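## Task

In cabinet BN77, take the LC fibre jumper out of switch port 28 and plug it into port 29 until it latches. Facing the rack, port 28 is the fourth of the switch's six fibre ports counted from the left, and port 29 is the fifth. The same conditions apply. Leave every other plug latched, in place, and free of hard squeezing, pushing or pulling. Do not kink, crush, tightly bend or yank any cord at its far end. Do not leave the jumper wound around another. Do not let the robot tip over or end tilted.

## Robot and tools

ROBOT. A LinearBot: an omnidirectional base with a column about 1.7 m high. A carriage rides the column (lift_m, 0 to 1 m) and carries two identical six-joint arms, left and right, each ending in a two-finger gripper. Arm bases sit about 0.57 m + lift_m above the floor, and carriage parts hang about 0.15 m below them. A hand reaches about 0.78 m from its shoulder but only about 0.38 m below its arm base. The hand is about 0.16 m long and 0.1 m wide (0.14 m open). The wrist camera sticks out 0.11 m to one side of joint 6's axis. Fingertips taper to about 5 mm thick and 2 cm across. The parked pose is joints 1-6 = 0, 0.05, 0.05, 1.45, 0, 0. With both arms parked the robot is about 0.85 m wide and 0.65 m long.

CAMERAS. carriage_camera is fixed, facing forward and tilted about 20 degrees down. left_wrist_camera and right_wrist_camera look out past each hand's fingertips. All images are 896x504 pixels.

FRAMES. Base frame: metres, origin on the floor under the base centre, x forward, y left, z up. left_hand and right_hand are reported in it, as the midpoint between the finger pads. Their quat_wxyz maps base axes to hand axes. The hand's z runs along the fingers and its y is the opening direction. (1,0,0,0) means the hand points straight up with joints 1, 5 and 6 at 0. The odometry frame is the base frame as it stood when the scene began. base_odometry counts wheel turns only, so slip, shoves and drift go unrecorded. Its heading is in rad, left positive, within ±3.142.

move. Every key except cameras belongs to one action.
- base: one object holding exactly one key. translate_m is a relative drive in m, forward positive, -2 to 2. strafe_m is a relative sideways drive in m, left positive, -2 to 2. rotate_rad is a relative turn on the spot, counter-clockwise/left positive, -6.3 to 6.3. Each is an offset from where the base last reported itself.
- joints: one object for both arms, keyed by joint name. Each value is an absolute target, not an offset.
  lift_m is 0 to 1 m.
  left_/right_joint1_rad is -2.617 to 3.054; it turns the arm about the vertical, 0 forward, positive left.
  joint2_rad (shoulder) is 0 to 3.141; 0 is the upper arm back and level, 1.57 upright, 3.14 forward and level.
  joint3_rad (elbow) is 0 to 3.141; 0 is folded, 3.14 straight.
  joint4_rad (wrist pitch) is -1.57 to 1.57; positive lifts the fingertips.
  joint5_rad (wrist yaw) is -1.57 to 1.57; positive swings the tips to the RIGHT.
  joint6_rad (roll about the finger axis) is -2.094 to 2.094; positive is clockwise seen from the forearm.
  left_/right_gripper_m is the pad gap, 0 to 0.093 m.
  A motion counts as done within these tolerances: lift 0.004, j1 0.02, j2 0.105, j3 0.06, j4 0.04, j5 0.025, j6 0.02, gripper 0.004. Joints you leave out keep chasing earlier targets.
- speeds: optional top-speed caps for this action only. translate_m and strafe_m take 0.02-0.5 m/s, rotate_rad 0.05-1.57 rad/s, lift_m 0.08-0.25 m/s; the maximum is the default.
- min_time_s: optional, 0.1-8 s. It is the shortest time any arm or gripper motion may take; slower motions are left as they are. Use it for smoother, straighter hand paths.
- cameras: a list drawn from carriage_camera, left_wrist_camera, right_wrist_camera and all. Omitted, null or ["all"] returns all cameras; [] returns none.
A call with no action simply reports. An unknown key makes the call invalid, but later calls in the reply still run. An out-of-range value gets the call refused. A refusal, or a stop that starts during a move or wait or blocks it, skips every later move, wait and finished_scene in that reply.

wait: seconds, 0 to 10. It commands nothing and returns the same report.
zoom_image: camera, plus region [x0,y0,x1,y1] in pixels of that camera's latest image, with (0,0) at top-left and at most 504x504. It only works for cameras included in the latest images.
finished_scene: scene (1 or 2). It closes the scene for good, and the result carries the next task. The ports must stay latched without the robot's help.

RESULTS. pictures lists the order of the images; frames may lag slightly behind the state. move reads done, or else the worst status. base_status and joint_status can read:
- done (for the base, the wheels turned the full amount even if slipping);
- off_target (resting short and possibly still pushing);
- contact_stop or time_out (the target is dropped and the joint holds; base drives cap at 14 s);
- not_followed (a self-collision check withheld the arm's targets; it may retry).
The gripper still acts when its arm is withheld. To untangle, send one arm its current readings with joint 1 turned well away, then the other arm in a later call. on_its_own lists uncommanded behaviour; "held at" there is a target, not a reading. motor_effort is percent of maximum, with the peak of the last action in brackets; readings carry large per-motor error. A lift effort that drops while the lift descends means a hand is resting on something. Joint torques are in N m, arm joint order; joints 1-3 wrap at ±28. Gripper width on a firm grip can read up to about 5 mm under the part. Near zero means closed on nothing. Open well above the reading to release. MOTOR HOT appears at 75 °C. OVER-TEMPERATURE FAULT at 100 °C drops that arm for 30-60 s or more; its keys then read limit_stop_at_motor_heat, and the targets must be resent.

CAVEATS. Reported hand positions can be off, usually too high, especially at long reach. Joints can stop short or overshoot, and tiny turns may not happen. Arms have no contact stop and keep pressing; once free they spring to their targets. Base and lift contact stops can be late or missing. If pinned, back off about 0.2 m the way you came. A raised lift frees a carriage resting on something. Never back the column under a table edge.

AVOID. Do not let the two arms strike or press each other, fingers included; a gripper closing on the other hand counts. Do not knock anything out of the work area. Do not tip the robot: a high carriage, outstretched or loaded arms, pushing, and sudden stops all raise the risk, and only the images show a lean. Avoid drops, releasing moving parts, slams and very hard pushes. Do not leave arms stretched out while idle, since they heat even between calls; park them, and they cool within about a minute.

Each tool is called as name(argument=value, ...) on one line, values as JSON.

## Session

Scene 1 done.

move()

Scene clock: 0.00 s.
Joint torques (N m): no reading
base_odometry: x=+0.000 y=+0.000 heading=+0.000
base_status: not commanded
joint_positions: lift_m=+0.300 left_joint1_rad=+0.018 left_joint2_rad=+0.044 left_joint3_rad=+0.066 left_joint4_rad=+1.459 left_joint5_rad=-0.039 left_joint6_rad=-0.017 left_gripper_m=+0.09396 right_joint1_rad=+0.003 right_joint2_rad=+0.056 right_joint3_rad=+0.048 right_joint4_rad=+1.427 right_joint5_rad=+0.037 right_joint6_rad=-0.039 right_gripper_m=+0.09396
joint_status: not commanded
motor_effort: lift_m=+39 drive_wheels=-2
left_hand: x=+0.2388 y=+0.3055 z=+1.3044 quat_wxyz=(+0.999, -0.020, +0.045, +0.001) (m; base frame)
right_hand: x=+0.2559 y=-0.3046 z=+1.2985 quat_wxyz=(+0.997, +0.017, +0.076, -0.019) (m; base frame)
pictures: carriage_camera, left_wrist_camera, right_wrist_camera

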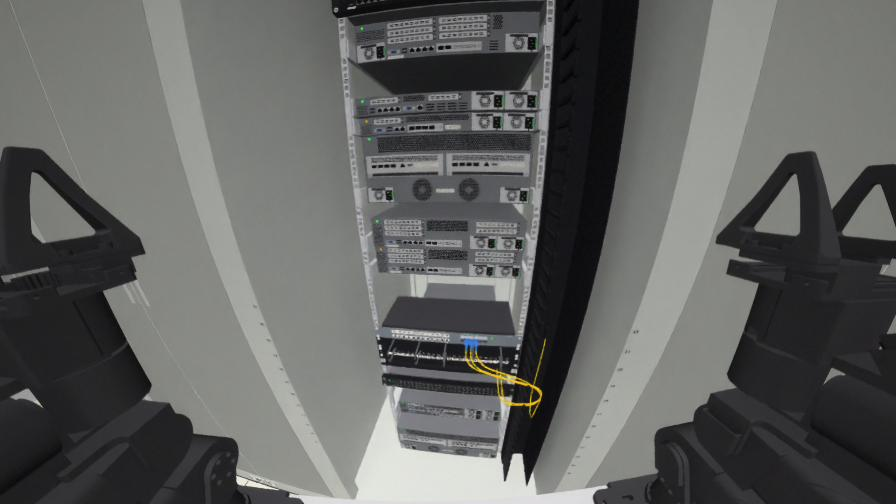

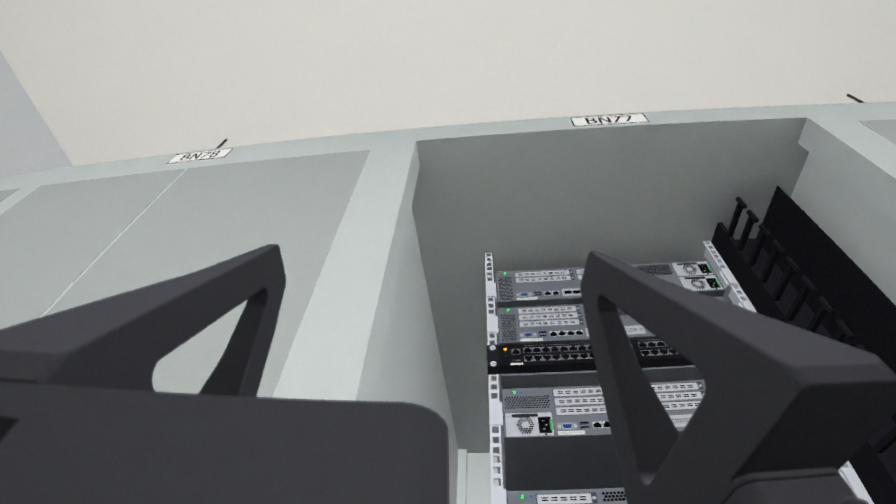

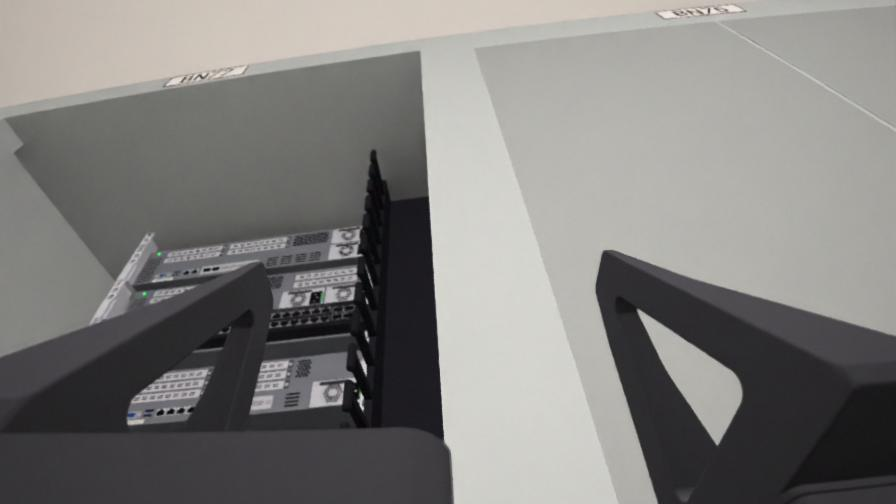

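move(joints={"lift_m":0.02}, base={"strafe_m":-0.385}, speeds={"strafe_m":0.2}, cameras=["carriage_camera"])

zoom_image(camera="carriage_camera", region=[200, 150, 560, 400])

Scene clock: 23.10 s.
Joint torques (N m): left_arm=[-0.35 4.66 5.72 -0.27 -0.04 0.02] | right_arm=[0.09 4.16 4.96 -0.06 -0.05 -0.12]
move: done
base_odometry: x=+0.000 y=-0.385 heading=+0.000
base_status: done
joint_positions: lift_m=+0.020 left_joint1_rad=+0.018 left_joint2_rad=+0.044 left_joint3_rad=+0.066 left_joint4_rad=+1.459 left_joint5_rad=-0.039 left_joint6_rad=-0.017 left_gripper_m=+0.09396 right_joint1_rad=+0.003 right_joint2_rad=+0.056 right_joint3_rad=+0.048 right_joint4_rad=+1.427 right_joint5_rad=+0.037 right_joint6_rad=-0.039 right_gripper_m=+0.09396
joint_status: all done
motor_effort: lift_m=+37(39) drive_wheels=-2(5)
left_hand: x=+0.2388 y=+0.3055 z=+1.0245 quat_wxyz=(+0.999, -0.020, +0.045, +0.001) (m; base frame)
right_hand: x=+0.2560 y=-0.3046 z=+1.0186 quat_wxyz=(+0.997, +0.017, +0.077, -0.019) (m; base frame)
pictures: carriage_camera

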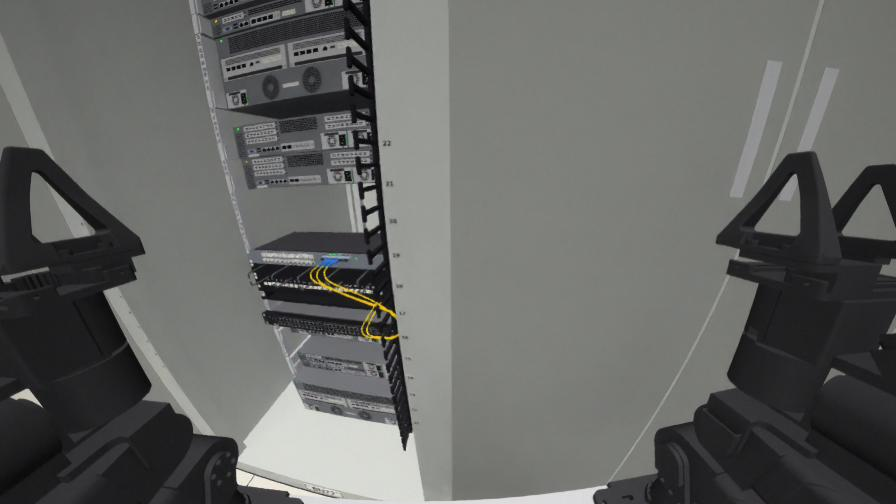

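Scaled by 1.400.

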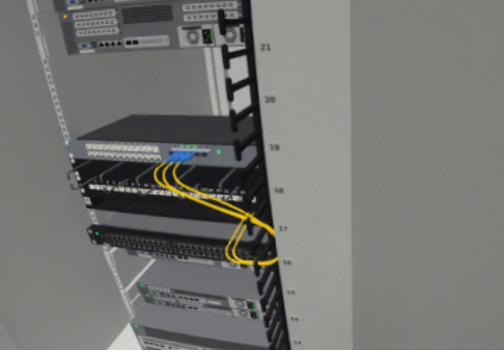

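move(base={"translate_m":-0.22}, joints={"left_joint1_rad":0,"left_joint2_rad":1.9,"left_joint3_rad":0.97,"left_joint4_rad":0.68,"left_joint5_rad":0,"left_joint6_rad":0,"left_gripper_m":0.0,"right_gripper_m":0.0}, min_time_s=4)

Scene clock: 33.33 s.
Joint torques (N m): left_arm=[-0.75 -8.62 9.4 1.82 0.11 0.12] | right_arm=[0.09 4.15 4.92 -0.05 -0.05 -0.12]
move: done
base_odometry: x=-0.220 y=-0.385 heading=+0.000
base_status: done
joint_positions: lift_m=+0.020 left_joint1_rad=+0.006 left_joint2_rad=+1.888 left_joint3_rad=+0.937 left_joint4_rad=+0.680 left_joint5_rad=-0.016 left_joint6_rad=-0.010 left_gripper_m=+0.00107 right_joint1_rad=+0.003 right_joint2_rad=+0.056 right_joint3_rad=+0.048 right_joint4_rad=+1.427 right_joint5_rad=+0.037 right_joint6_rad=-0.039 right_gripper_m=+0.00035
joint_status: all done
motor_effort: lift_m=+37(38) drive_wheels=-1(5)
left_hand: x=+0.7470 y=+0.3042 z=+0.7229 quat_wxyz=(+0.605, -0.011, +0.796, +0.005) (m; base frame)
right_hand: x=+0.2560 y=-0.3046 z=+1.0186 quat_wxyz=(+0.997, +0.017, +0.077, -0.019) (m; base frame)
pictures: carriage_camera, left_wrist_camera, right_wrist_camera

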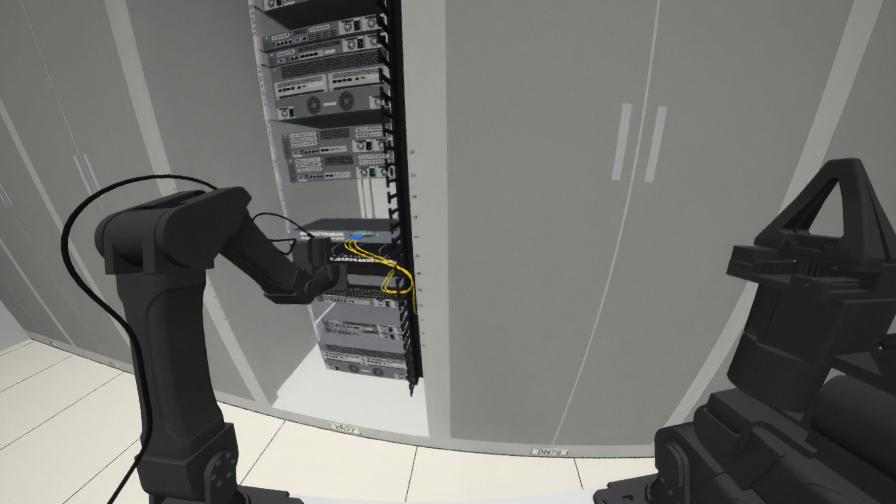

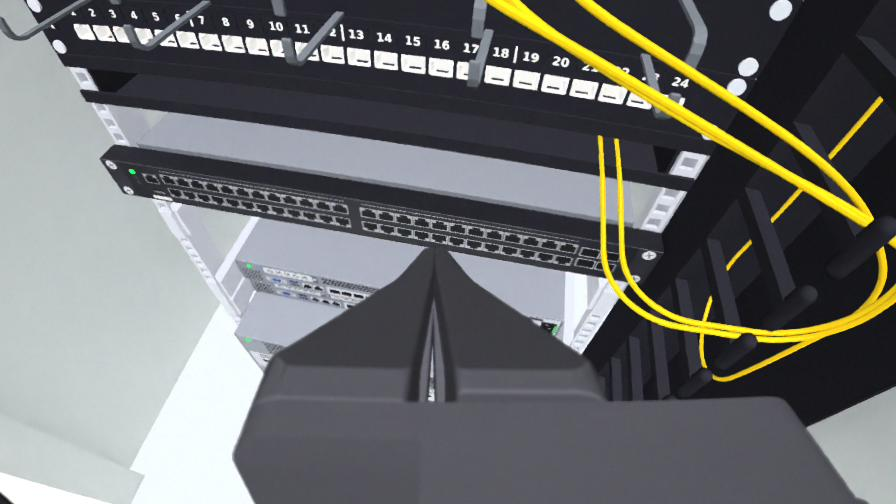

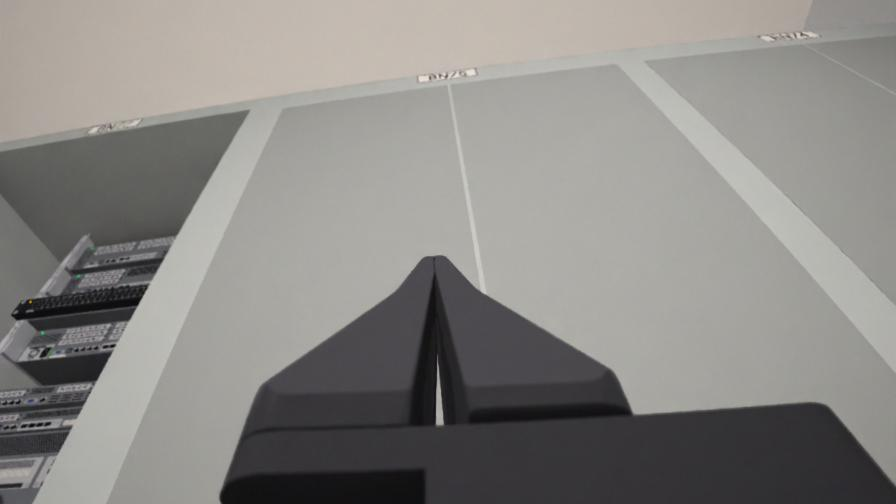

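move(base={"rotate_rad":-0.13}, speeds={"rotate_rad":0.2})

Scene clock: 45.27 s.
Joint torques (N m): left_arm=[-0.25 -8.58 9.33 1.84 0.06 0.15] | right_arm=[0.09 4.19 4.89 -0.04 -0.05 -0.12]
move: done
base_odometry: x=-0.220 y=-0.385 heading=-0.130
base_status: done
joint_positions: lift_m=+0.020 left_joint1_rad=+0.000 left_joint2_rad=+1.888 left_joint3_rad=+0.937 left_joint4_rad=+0.678 left_joint5_rad=-0.012 left_joint6_rad=-0.010 left_gripper_m=+0.00107 right_joint1_rad=+0.003 right_joint2_rad=+0.056 right_joint3_rad=+0.048 right_joint4_rad=+1.426 right_joint5_rad=+0.037 right_joint6_rad=-0.039 right_gripper_m=+0.00035
joint_status: not commanded
motor_effort: lift_m=+37(38) drive_wheels=-4(5)
left_hand: x=+0.7469 y=+0.3005 z=+0.7225 quat_wxyz=(+0.604, -0.008, +0.797, +0.002) (m; base frame)
right_hand: x=+0.2561 y=-0.3046 z=+1.0186 quat_wxyz=(+0.997, +0.017, +0.077, -0.019) (m; base frame)
pictures: carriage_camera, left_wrist_camera, right_wrist_camera

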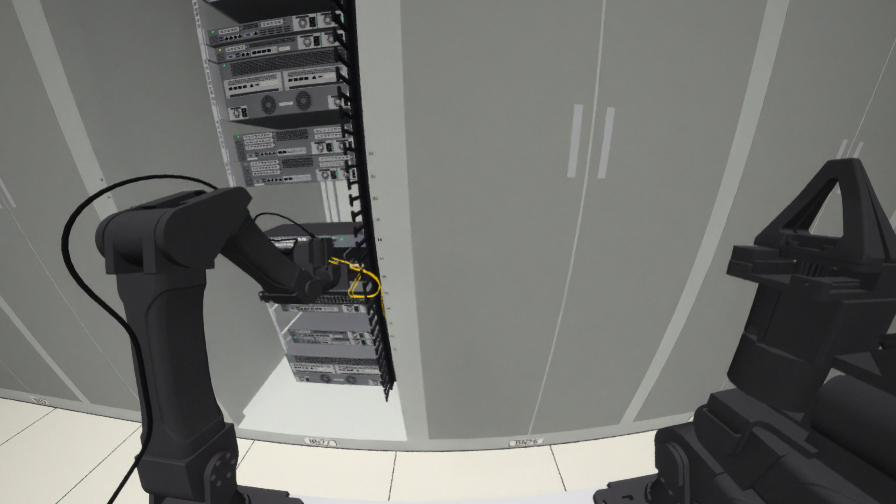

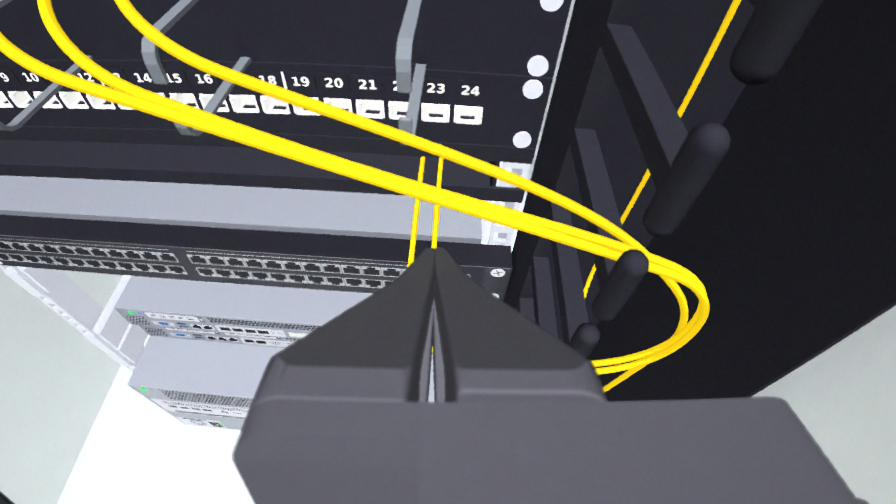

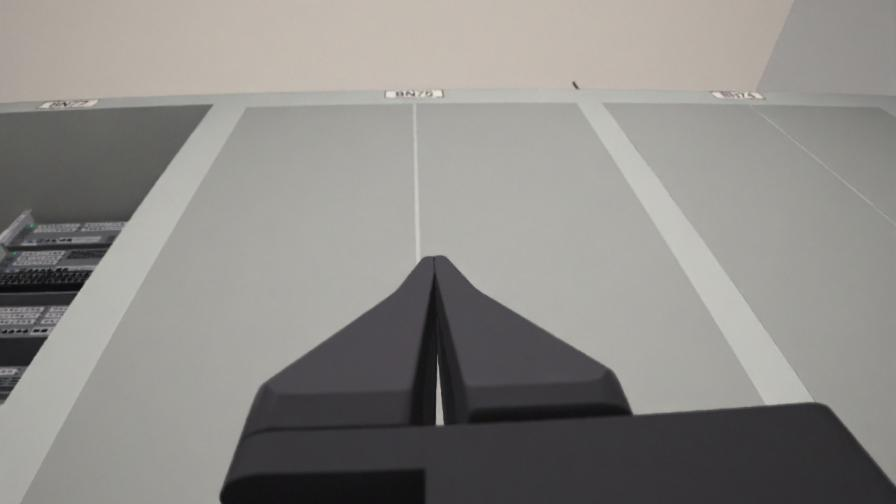

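move(base={"rotate_rad":-0.05}, joints={"lift_m":0.12}, speeds={"rotate_rad":0.2}, cameras=[])

move(base={"strafe_m":0.125}, speeds={"strafe_m":0.1}, cameras=[])

wait(seconds=0.5)

Scene clock: 56.20 s.
Joint torques (N m): left_arm=[-0.12 -9.74 8.35 1.84 0.05 0.11] | right_arm=[0.09 4.19 4.81 -0.03 -0.05 -0.12]
move: done
base_odometry: x=-0.221 y=-0.385 heading=-0.180
base_status: done
joint_positions: lift_m=+0.120 left_joint1_rad=-0.003 left_joint2_rad=+1.898 left_joint3_rad=+0.948 left_joint4_rad=+0.677 left_joint5_rad=-0.010 left_joint6_rad=-0.009 left_gripper_m=+0.00107 right_joint1_rad=+0.003 right_joint2_rad=+0.056 right_joint3_rad=+0.048 right_joint4_rad=+1.427 right_joint5_rad=+0.037 right_joint6_rad=-0.039 right_gripper_m=+0.00035
joint_status: all done
motor_effort: lift_m=+40(49) drive_wheels=-4(5)
left_hand: x=+0.7497 y=+0.2988 z=+0.8218 quat_wxyz=(+0.604, -0.006, +0.797, +0.000) (m; base frame)
right_hand: x=+0.2560 y=-0.3046 z=+1.1184 quat_wxyz=(+0.997, +0.017, +0.077, -0.019) (m; base frame)
pictures: none
No camera images: "cameras" was empty.

Scene clock: 58.23 s.
Joint torques (N m): left_arm=[-0.21 -9.69 8.28 1.86 0.04 0.11] | right_arm=[0.09 4.14 4.9 -0.04 -0.05 -0.12]
move: done
base_odometry: x=-0.198 y=-0.262 heading=-0.181
base_status: done
joint_positions: lift_m=+0.120 left_joint1_rad=-0.002 left_joint2_rad=+1.898 left_joint3_rad=+0.948 left_joint4_rad=+0.675 left_joint5_rad=-0.010 left_joint6_rad=-0.009 left_gripper_m=+0.00107 right_joint1_rad=+0.003 right_joint2_rad=+0.056 right_joint3_rad=+0.048 right_joint4_rad=+1.427 right_joint5_rad=+0.037 right_joint6_rad=-0.039 right_gripper_m=+0.00035
joint_status: not commanded
motor_effort: lift_m=+40(41) drive_wheels=-5(7)
left_hand: x=+0.7495 y=+0.2993 z=+0.8212 quat_wxyz=(+0.603, -0.006, +0.798, +0.001) (m; base frame)
right_hand: x=+0.2560 y=-0.3046 z=+1.1184 quat_wxyz=(+0.997, +0.017, +0.077, -0.019) (m; base frame)
pictures: none
No camera images: "cameras" was empty.

Scene clock: 58.73 s.
Joint torques (N m): left_arm=[-0.2 -9.72 8.36 1.87 0.06 0.11] | right_arm=[0.09 4.15 4.92 -0.04 -0.05 -0.12]
base_odometry: x=-0.198 y=-0.262 heading=-0.181
base_status: done
joint_positions: lift_m=+0.120 left_joint1_rad=-0.002 left_joint2_rad=+1.898 left_joint3_rad=+0.948 left_joint4_rad=+0.675 left_joint5_rad=-0.010 left_joint6_rad=-0.009 left_gripper_m=+0.00107 right_joint1_rad=+0.003 right_joint2_rad=+0.056 right_joint3_rad=+0.048 right_joint4_rad=+1.427 right_joint5_rad=+0.037 right_joint6_rad=-0.039 right_gripper_m=+0.00035
joint_status: not commanded
motor_effort: lift_m=+41(41) drive_wheels=-5(7)
left_hand: x=+0.7495 y=+0.2993 z=+0.8212 quat_wxyz=(+0.603, -0.006, +0.798, +0.001) (m; base frame)
right_hand: x=+0.2560 y=-0.3046 z=+1.1184 quat_wxyz=(+0.997, +0.017, +0.077, -0.019) (m; base frame)
wait: 0.50 s; at rest by 0.27 s
pictures: carriage_camera, left_wrist_camera, right_wrist_camera

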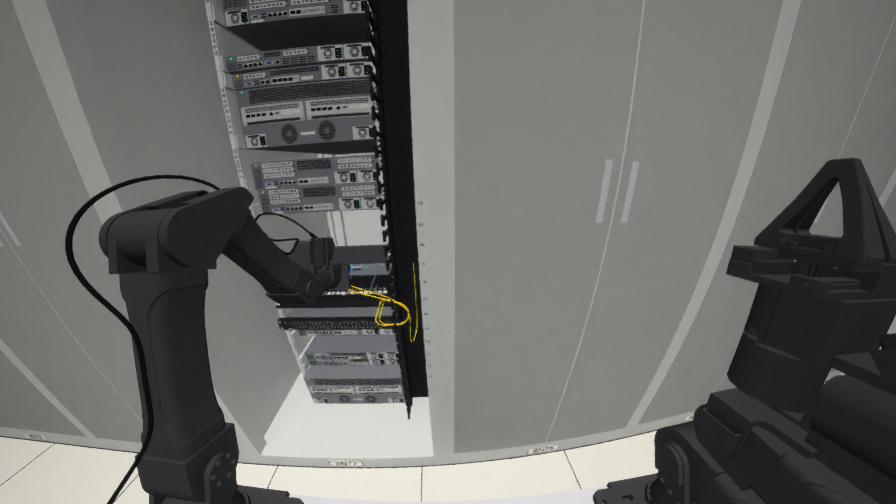

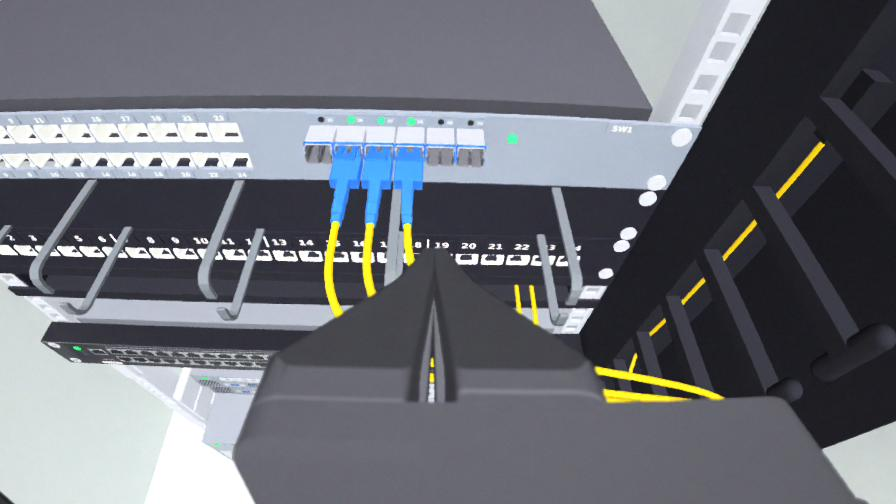

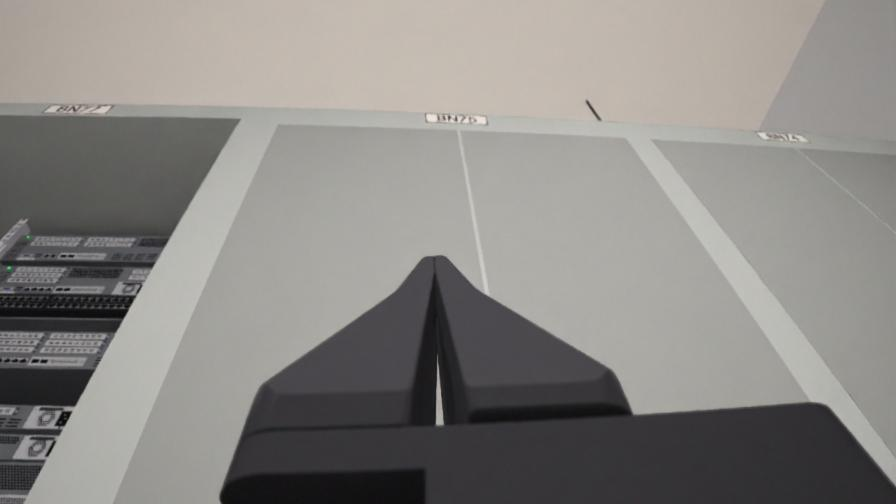

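move(joints={"right_joint1_rad":0.78,"right_joint2_rad":1.8,"right_joint3_rad":0.87,"right_joint4_rad":1.05,"right_joint5_rad":-0.25,"right_joint6_rad":0}, min_time_s=4)

move(joints={"lift_m":0.09,"left_joint4_rad":0.35})

Scene clock: 71.30 s.
Joint torques (N m): left_arm=[-0.18 -9.68 8.34 1.87 0.05 0.12] | right_arm=[0.59 -7.64 7.04 2.26 -0.18 -0.05]
move: done
base_odometry: x=-0.198 y=-0.262 heading=-0.181
base_status: not commanded
joint_positions: lift_m=+0.120 left_joint1_rad=-0.002 left_joint2_rad=+1.898 left_joint3_rad=+0.948 left_joint4_rad=+0.675 left_joint5_rad=-0.010 left_joint6_rad=-0.009 left_gripper_m=+0.00107 right_joint1_rad=+0.774 right_joint2_rad=+1.791 right_joint3_rad=+0.846 right_joint4_rad=+1.055 right_joint5_rad=-0.236 right_joint6_rad=-0.008 right_gripper_m=+0.00035
joint_status: all done
motor_effort: lift_m=+40(41) drive_wheels=-5(5)
left_hand: x=+0.7495 y=+0.2993 z=+0.8212 quat_wxyz=(+0.603, -0.006, +0.798, +0.001) (m; base frame)
right_hand: x=+0.5529 y=+0.0863 z=+0.9235 quat_wxyz=(+0.657, -0.333, +0.579, +0.349) (m; base frame)
pictures: carriage_camera, left_wrist_camera, right_wrist_camera

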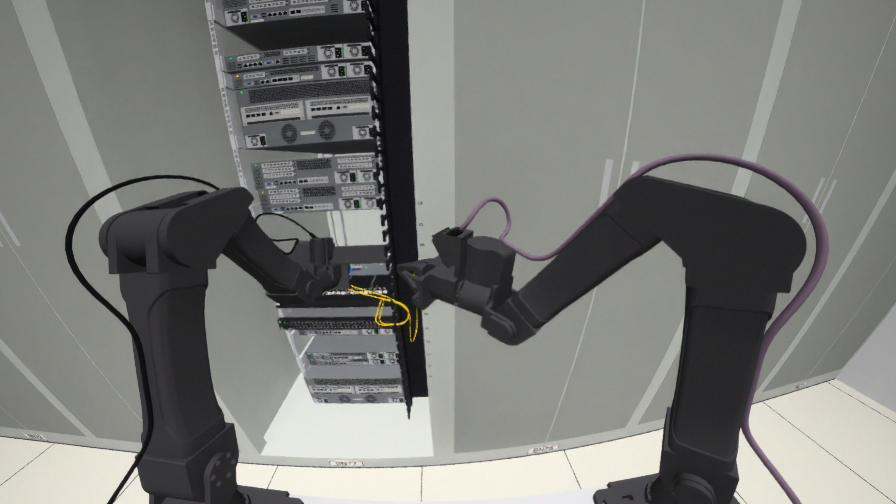

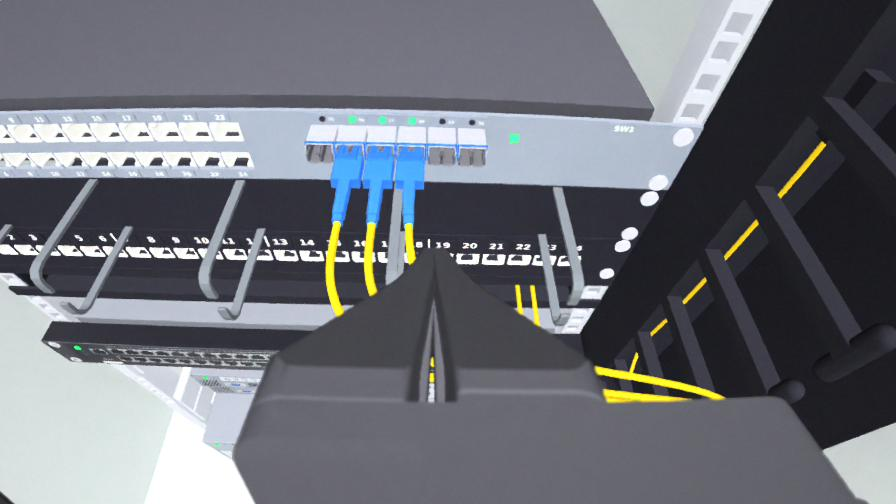

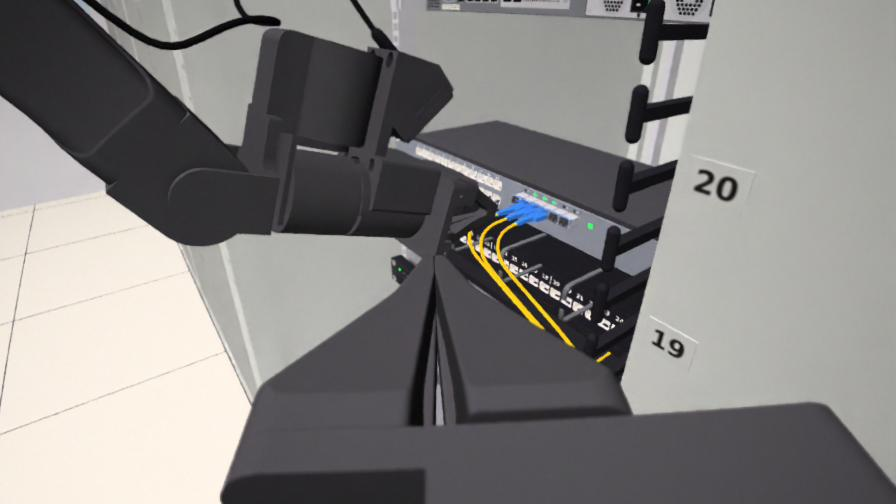

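Scene clock: 72.40 s.
Joint torques (N m): left_arm=[-0.17 -9.68 8.05 1.62 0.04 0.11] | right_arm=[0.58 -8.73 6.26 2.4 -0.17 -0.05]
move: done
base_odometry: x=-0.198 y=-0.262 heading=-0.181
base_status: not commanded
joint_positions: lift_m=+0.090 left_joint1_rad=-0.002 left_joint2_rad=+1.900 left_joint3_rad=+0.949 left_joint4_rad=+0.351 left_joint5_rad=-0.010 left_joint6_rad=-0.009 left_gripper_m=+0.00107 right_joint1_rad=+0.774 right_joint2_rad=+1.801 right_joint3_rad=+0.856 right_joint4_rad=+1.043 right_joint5_rad=-0.237 right_joint6_rad=-0.007 right_gripper_m=+0.00035
joint_status: all done
motor_effort: lift_m=+37(38) drive_wheels=+3(5)
left_hand: x=+0.7162 y=+0.2994 z=+0.7194 quat_wxyz=(+0.467, -0.006, +0.884, +0.002) (m; base frame)
right_hand: x=+0.5548 y=+0.0885 z=+0.8899 quat_wxyz=(+0.652, -0.335, +0.584, +0.349) (m; base frame)
pictures: carriage_camera, left_wrist_camera, right_wrist_camera

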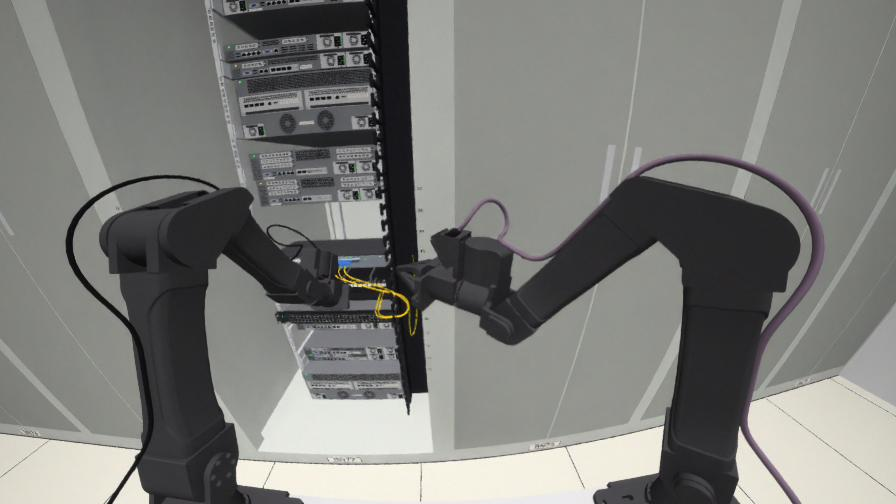

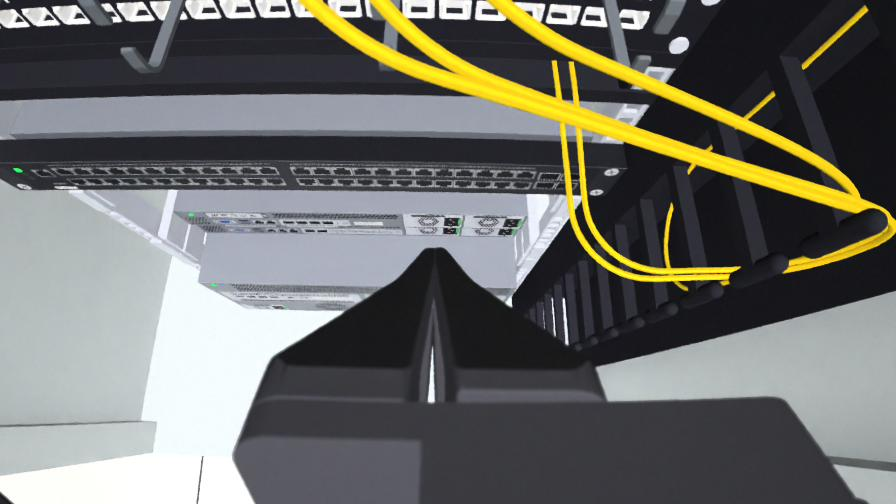

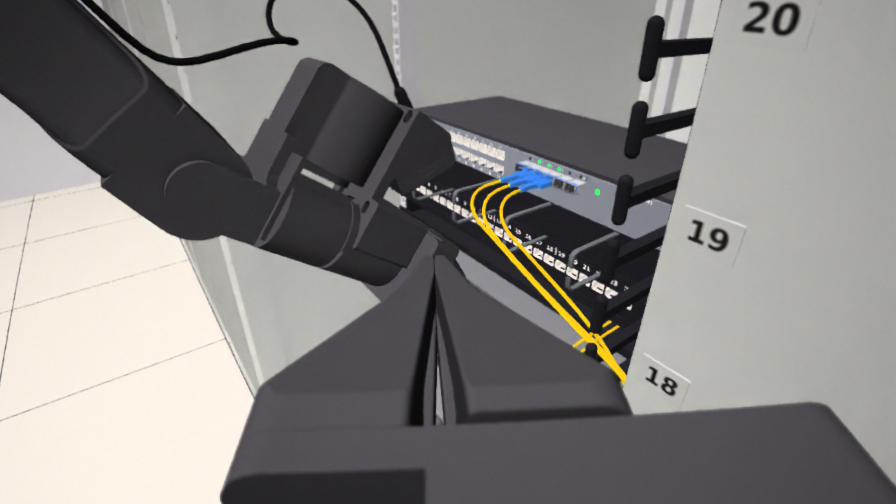

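move(joints={"lift_m":0.2})

zoom_image(camera="right_wrist_camera", region=[440, 180, 640, 330])

Scene clock: 78.00 s.
Joint torques (N m): left_arm=[-0.2 -9.85 8.1 1.65 0.05 0.12] | right_arm=[0.59 -8.77 6.26 2.3 -0.16 -0.05]
move: done
base_odometry: x=-0.198 y=-0.262 heading=-0.181
base_status: not commanded
joint_positions: lift_m=+0.200 left_joint1_rad=-0.002 left_joint2_rad=+1.900 left_joint3_rad=+0.949 left_joint4_rad=+0.347 left_joint5_rad=-0.010 left_joint6_rad=-0.009 left_gripper_m=+0.00107 right_joint1_rad=+0.774 right_joint2_rad=+1.802 right_joint3_rad=+0.856 right_joint4_rad=+1.052 right_joint5_rad=-0.238 right_joint6_rad=-0.007 right_gripper_m=+0.00035
joint_status: all done
motor_effort: lift_m=+40(48) drive_wheels=+3(3)
left_hand: x=+0.7155 y=+0.2994 z=+0.8281 quat_wxyz=(+0.464, -0.006, +0.886, +0.002) (m; base frame)
right_hand: x=+0.5546 y=+0.0885 z=+1.0015 quat_wxyz=(+0.655, -0.334, +0.580, +0.350) (m; base frame)
pictures: carriage_camera, left_wrist_camera, right_wrist_camera

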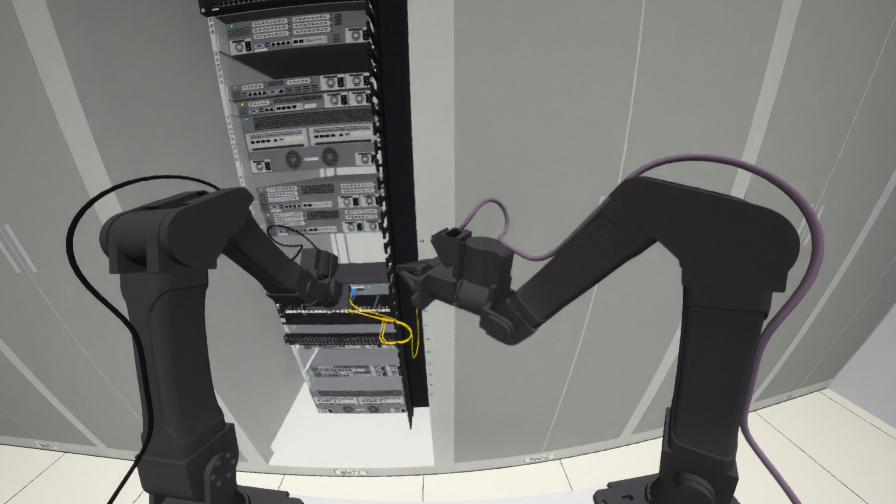

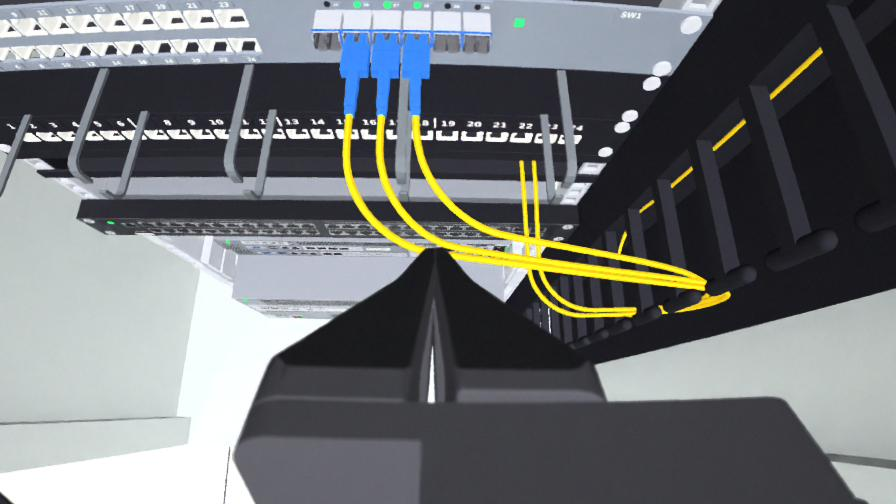

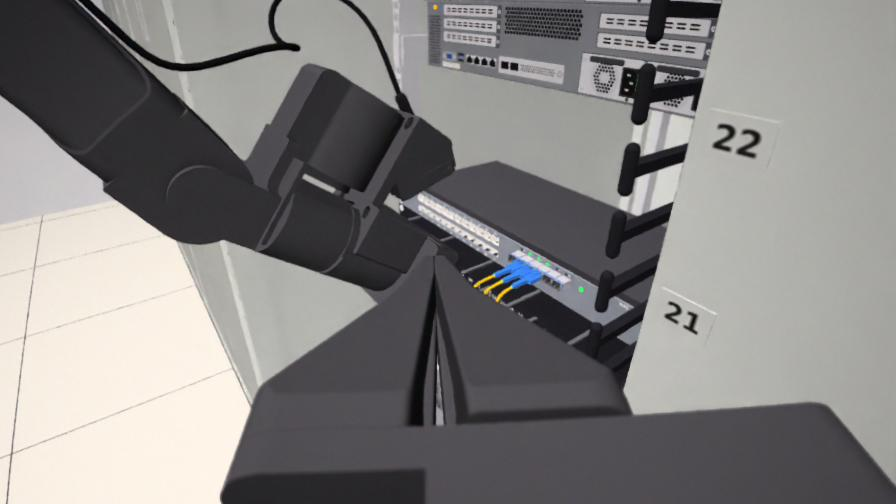

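Scaled by 2.520.

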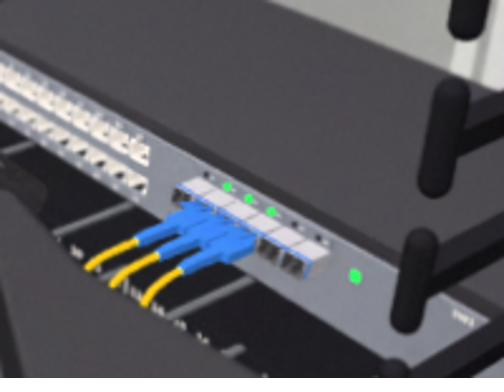

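move(base={"strafe_m":0.011}, speeds={"strafe_m":0.05}, cameras=[])

move(base={"translate_m":0.06}, speeds={"translate_m":0.06}, cameras=[])

wait(seconds=0.5)

zoom_image(camera="right_wrist_camera", region=[400, 180, 600, 330])

Scene clock: 84.87 s.
Joint torques (N m): left_arm=[-0.38 -9.63 8.1 1.67 0.05 0.12] | right_arm=[0.27 -8.73 6.26 2.3 -0.16 -0.05]
move: done
base_odometry: x=-0.196 y=-0.251 heading=-0.182
base_status: done
joint_positions: lift_m=+0.200 left_joint1_rad=+0.000 left_joint2_rad=+1.900 left_joint3_rad=+0.949 left_joint4_rad=+0.346 left_joint5_rad=-0.009 left_joint6_rad=-0.009 left_gripper_m=+0.00107 right_joint1_rad=+0.777 right_joint2_rad=+1.802 right_joint3_rad=+0.856 right_joint4_rad=+1.052 right_joint5_rad=-0.238 right_joint6_rad=-0.007 right_gripper_m=+0.00035
joint_status: not commanded
motor_effort: lift_m=+40(40) drive_wheels=-5(8)
left_hand: x=+0.7154 y=+0.3002 z=+0.8279 quat_wxyz=(+0.464, -0.006, +0.886, +0.002) (m; base frame)
right_hand: x=+0.5533 y=+0.0896 z=+1.0015 quat_wxyz=(+0.654, -0.335, +0.580, +0.351) (m; base frame)
pictures: none
No camera images: "cameras" was empty.

Scene clock: 86.40 s.
Joint torques (N m): left_arm=[-0.35 -9.74 8.18 1.68 0.05 0.11] | right_arm=[-2.84 -8.73 6.24 2.22 0.5 -0.03]
move: done
base_odometry: x=-0.137 y=-0.262 heading=-0.181
base_status: done
joint_positions: lift_m=+0.200 left_joint1_rad=+0.000 left_joint2_rad=+1.900 left_joint3_rad=+0.949 left_joint4_rad=+0.344 left_joint5_rad=-0.009 left_joint6_rad=-0.009 left_gripper_m=+0.00107 right_joint1_rad=+0.813 right_joint2_rad=+1.802 right_joint3_rad=+0.856 right_joint4_rad=+1.062 right_joint5_rad=-0.295 right_joint6_rad=-0.009 right_gripper_m=+0.00035
joint_status: not commanded
motor_effort: lift_m=+40(40) drive_wheels=+2(4)
left_hand: x=+0.7152 y=+0.3002 z=+0.8276 quat_wxyz=(+0.463, -0.006, +0.886, +0.002) (m; base frame)
right_hand: x=+0.5306 y=+0.1056 z=+1.0037 quat_wxyz=(+0.642, -0.363, +0.559, +0.379) (m; base frame)
pictures: none
No camera images: "cameras" was empty.

Scene clock: 86.90 s.
Joint torques (N m): left_arm=[-0.28 -9.7 8.08 1.69 0.04 0.11] | right_arm=[-2.7 -8.79 6.24 2.17 0.52 -0.02]
base_odometry: x=-0.137 y=-0.262 heading=-0.181
base_status: done
joint_positions: lift_m=+0.200 left_joint1_rad=+0.000 left_joint2_rad=+1.900 left_joint3_rad=+0.949 left_joint4_rad=+0.344 left_joint5_rad=-0.009 left_joint6_rad=-0.009 left_gripper_m=+0.00107 right_joint1_rad=+0.813 right_joint2_rad=+1.802 right_joint3_rad=+0.856 right_joint4_rad=+1.062 right_joint5_rad=-0.295 right_joint6_rad=-0.009 right_gripper_m=+0.00035
joint_status: not commanded
motor_effort: lift_m=+40(40) drive_wheels=+2(4)
left_hand: x=+0.7152 y=+0.3002 z=+0.8276 quat_wxyz=(+0.463, -0.006, +0.886, +0.002) (m; base frame)
right_hand: x=+0.5306 y=+0.1056 z=+1.0037 quat_wxyz=(+0.642, -0.363, +0.559, +0.379) (m; base frame)
wait: 0.50 s; at rest by 0.27 s
pictures: carriage_camera, left_wrist_camera, right_wrist_camera

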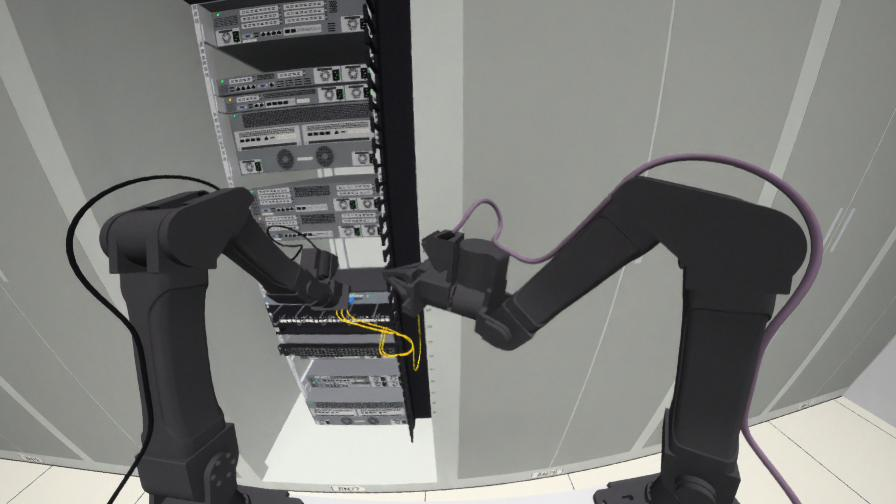

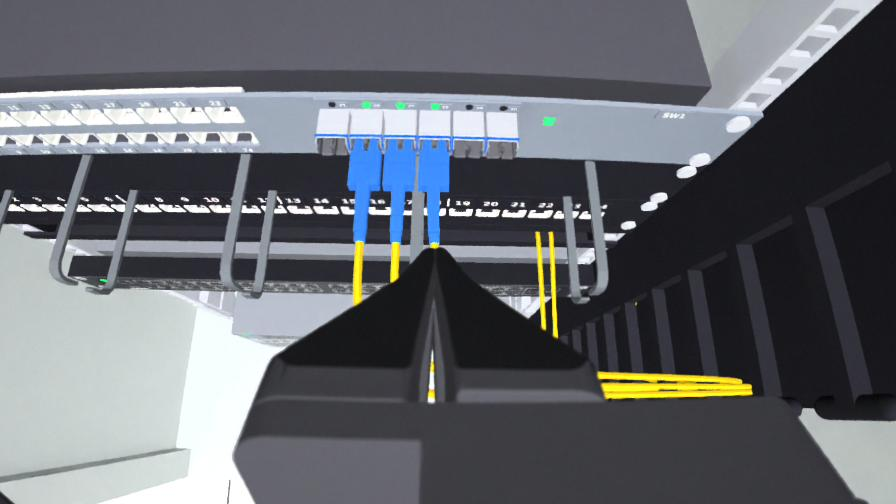

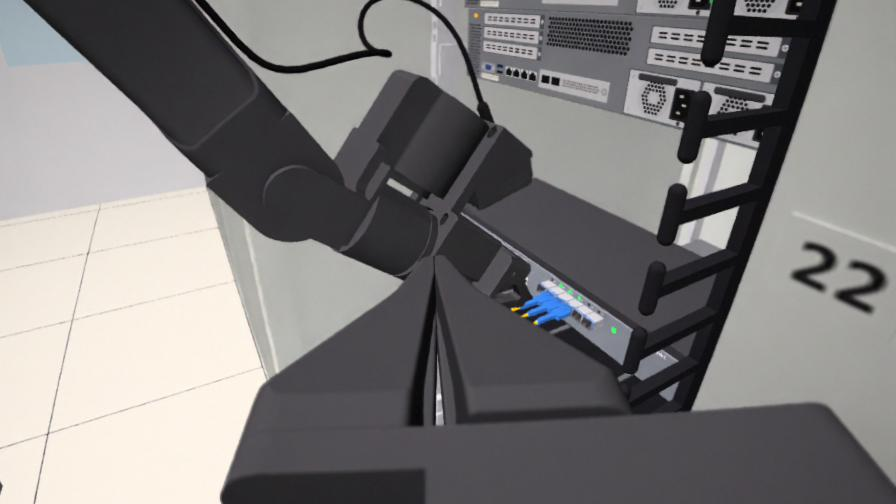

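Scaled by 2.520.

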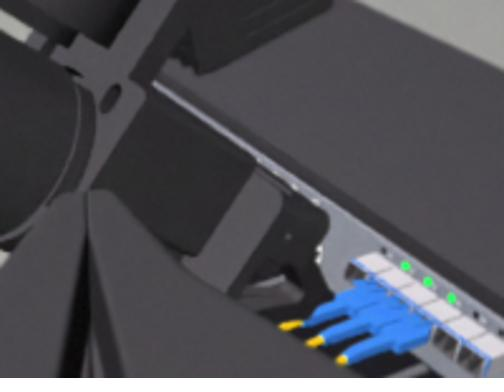

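move(joints={"right_joint1_rad":0.85,"right_joint2_rad":1.45,"right_joint3_rad":0.75,"right_joint4_rad":0.7,"right_joint5_rad":-0.2}, min_time_s=2.5, cameras=["carriage_camera","right_wrist_camera"])

zoom_image(camera="carriage_camera", region=[300, 220, 480, 340])

Scene clock: 95.60 s.
Joint torques (N m): left_arm=[-0.34 -9.76 8.13 1.7 0.04 0.12] | right_arm=[0.64 -8.64 5.14 2.32 0.13 -0.05]
move: done
base_odometry: x=-0.137 y=-0.262 heading=-0.181
base_status: not commanded
joint_positions: lift_m=+0.200 left_joint1_rad=+0.000 left_joint2_rad=+1.900 left_joint3_rad=+0.949 left_joint4_rad=+0.344 left_joint5_rad=-0.009 left_joint6_rad=-0.009 left_gripper_m=+0.00107 right_joint1_rad=+0.844 right_joint2_rad=+1.473 right_joint3_rad=+0.758 right_joint4_rad=+0.707 right_joint5_rad=-0.214 right_joint6_rad=-0.007 right_gripper_m=+0.00035
joint_status: all done
motor_effort: lift_m=+40(41) drive_wheels=+2(3)
left_hand: x=+0.7152 y=+0.3002 z=+0.8276 quat_wxyz=(+0.463, -0.006, +0.886, +0.002) (m; base frame)
right_hand: x=+0.4955 y=+0.0700 z=+1.0282 quat_wxyz=(+0.609, -0.360, +0.612, +0.354) (m; base frame)
pictures: carriage_camera, right_wrist_camera

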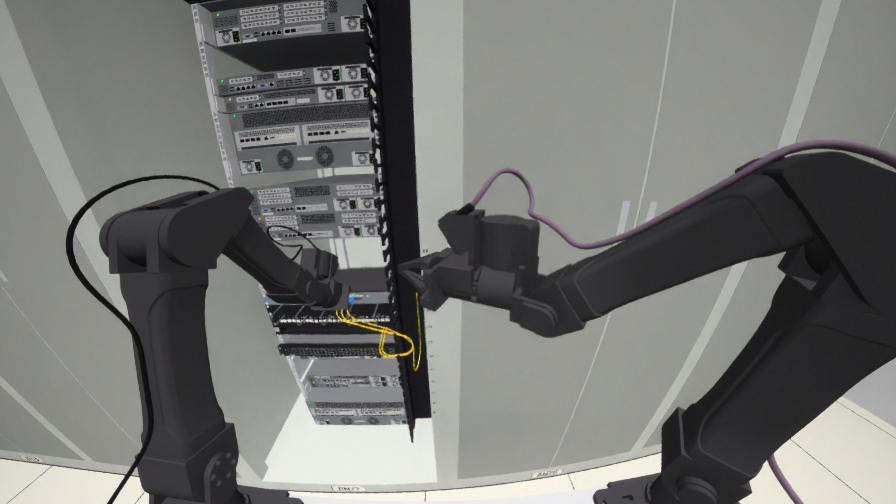

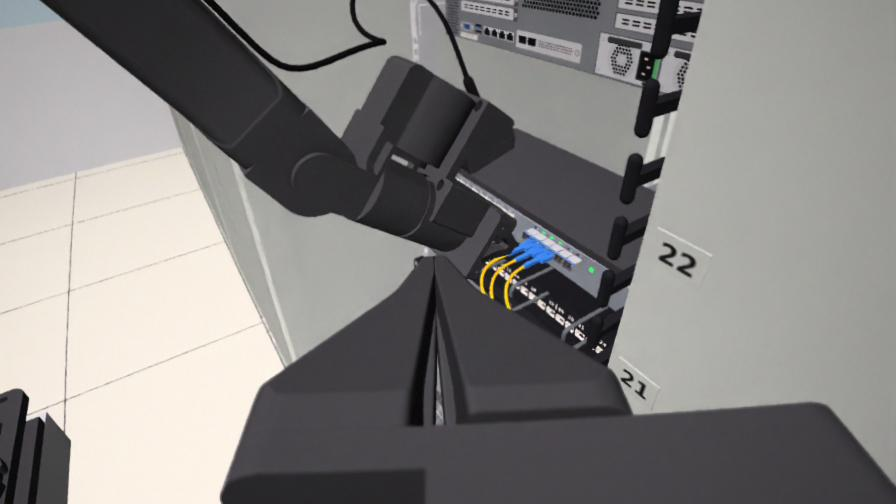

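Scaled by 2.800.

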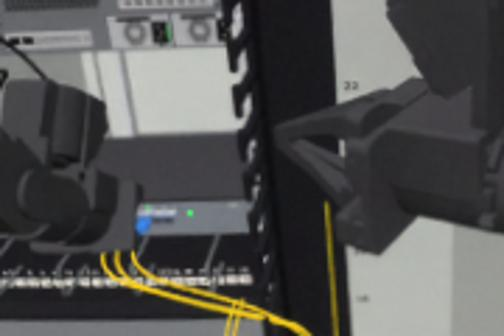

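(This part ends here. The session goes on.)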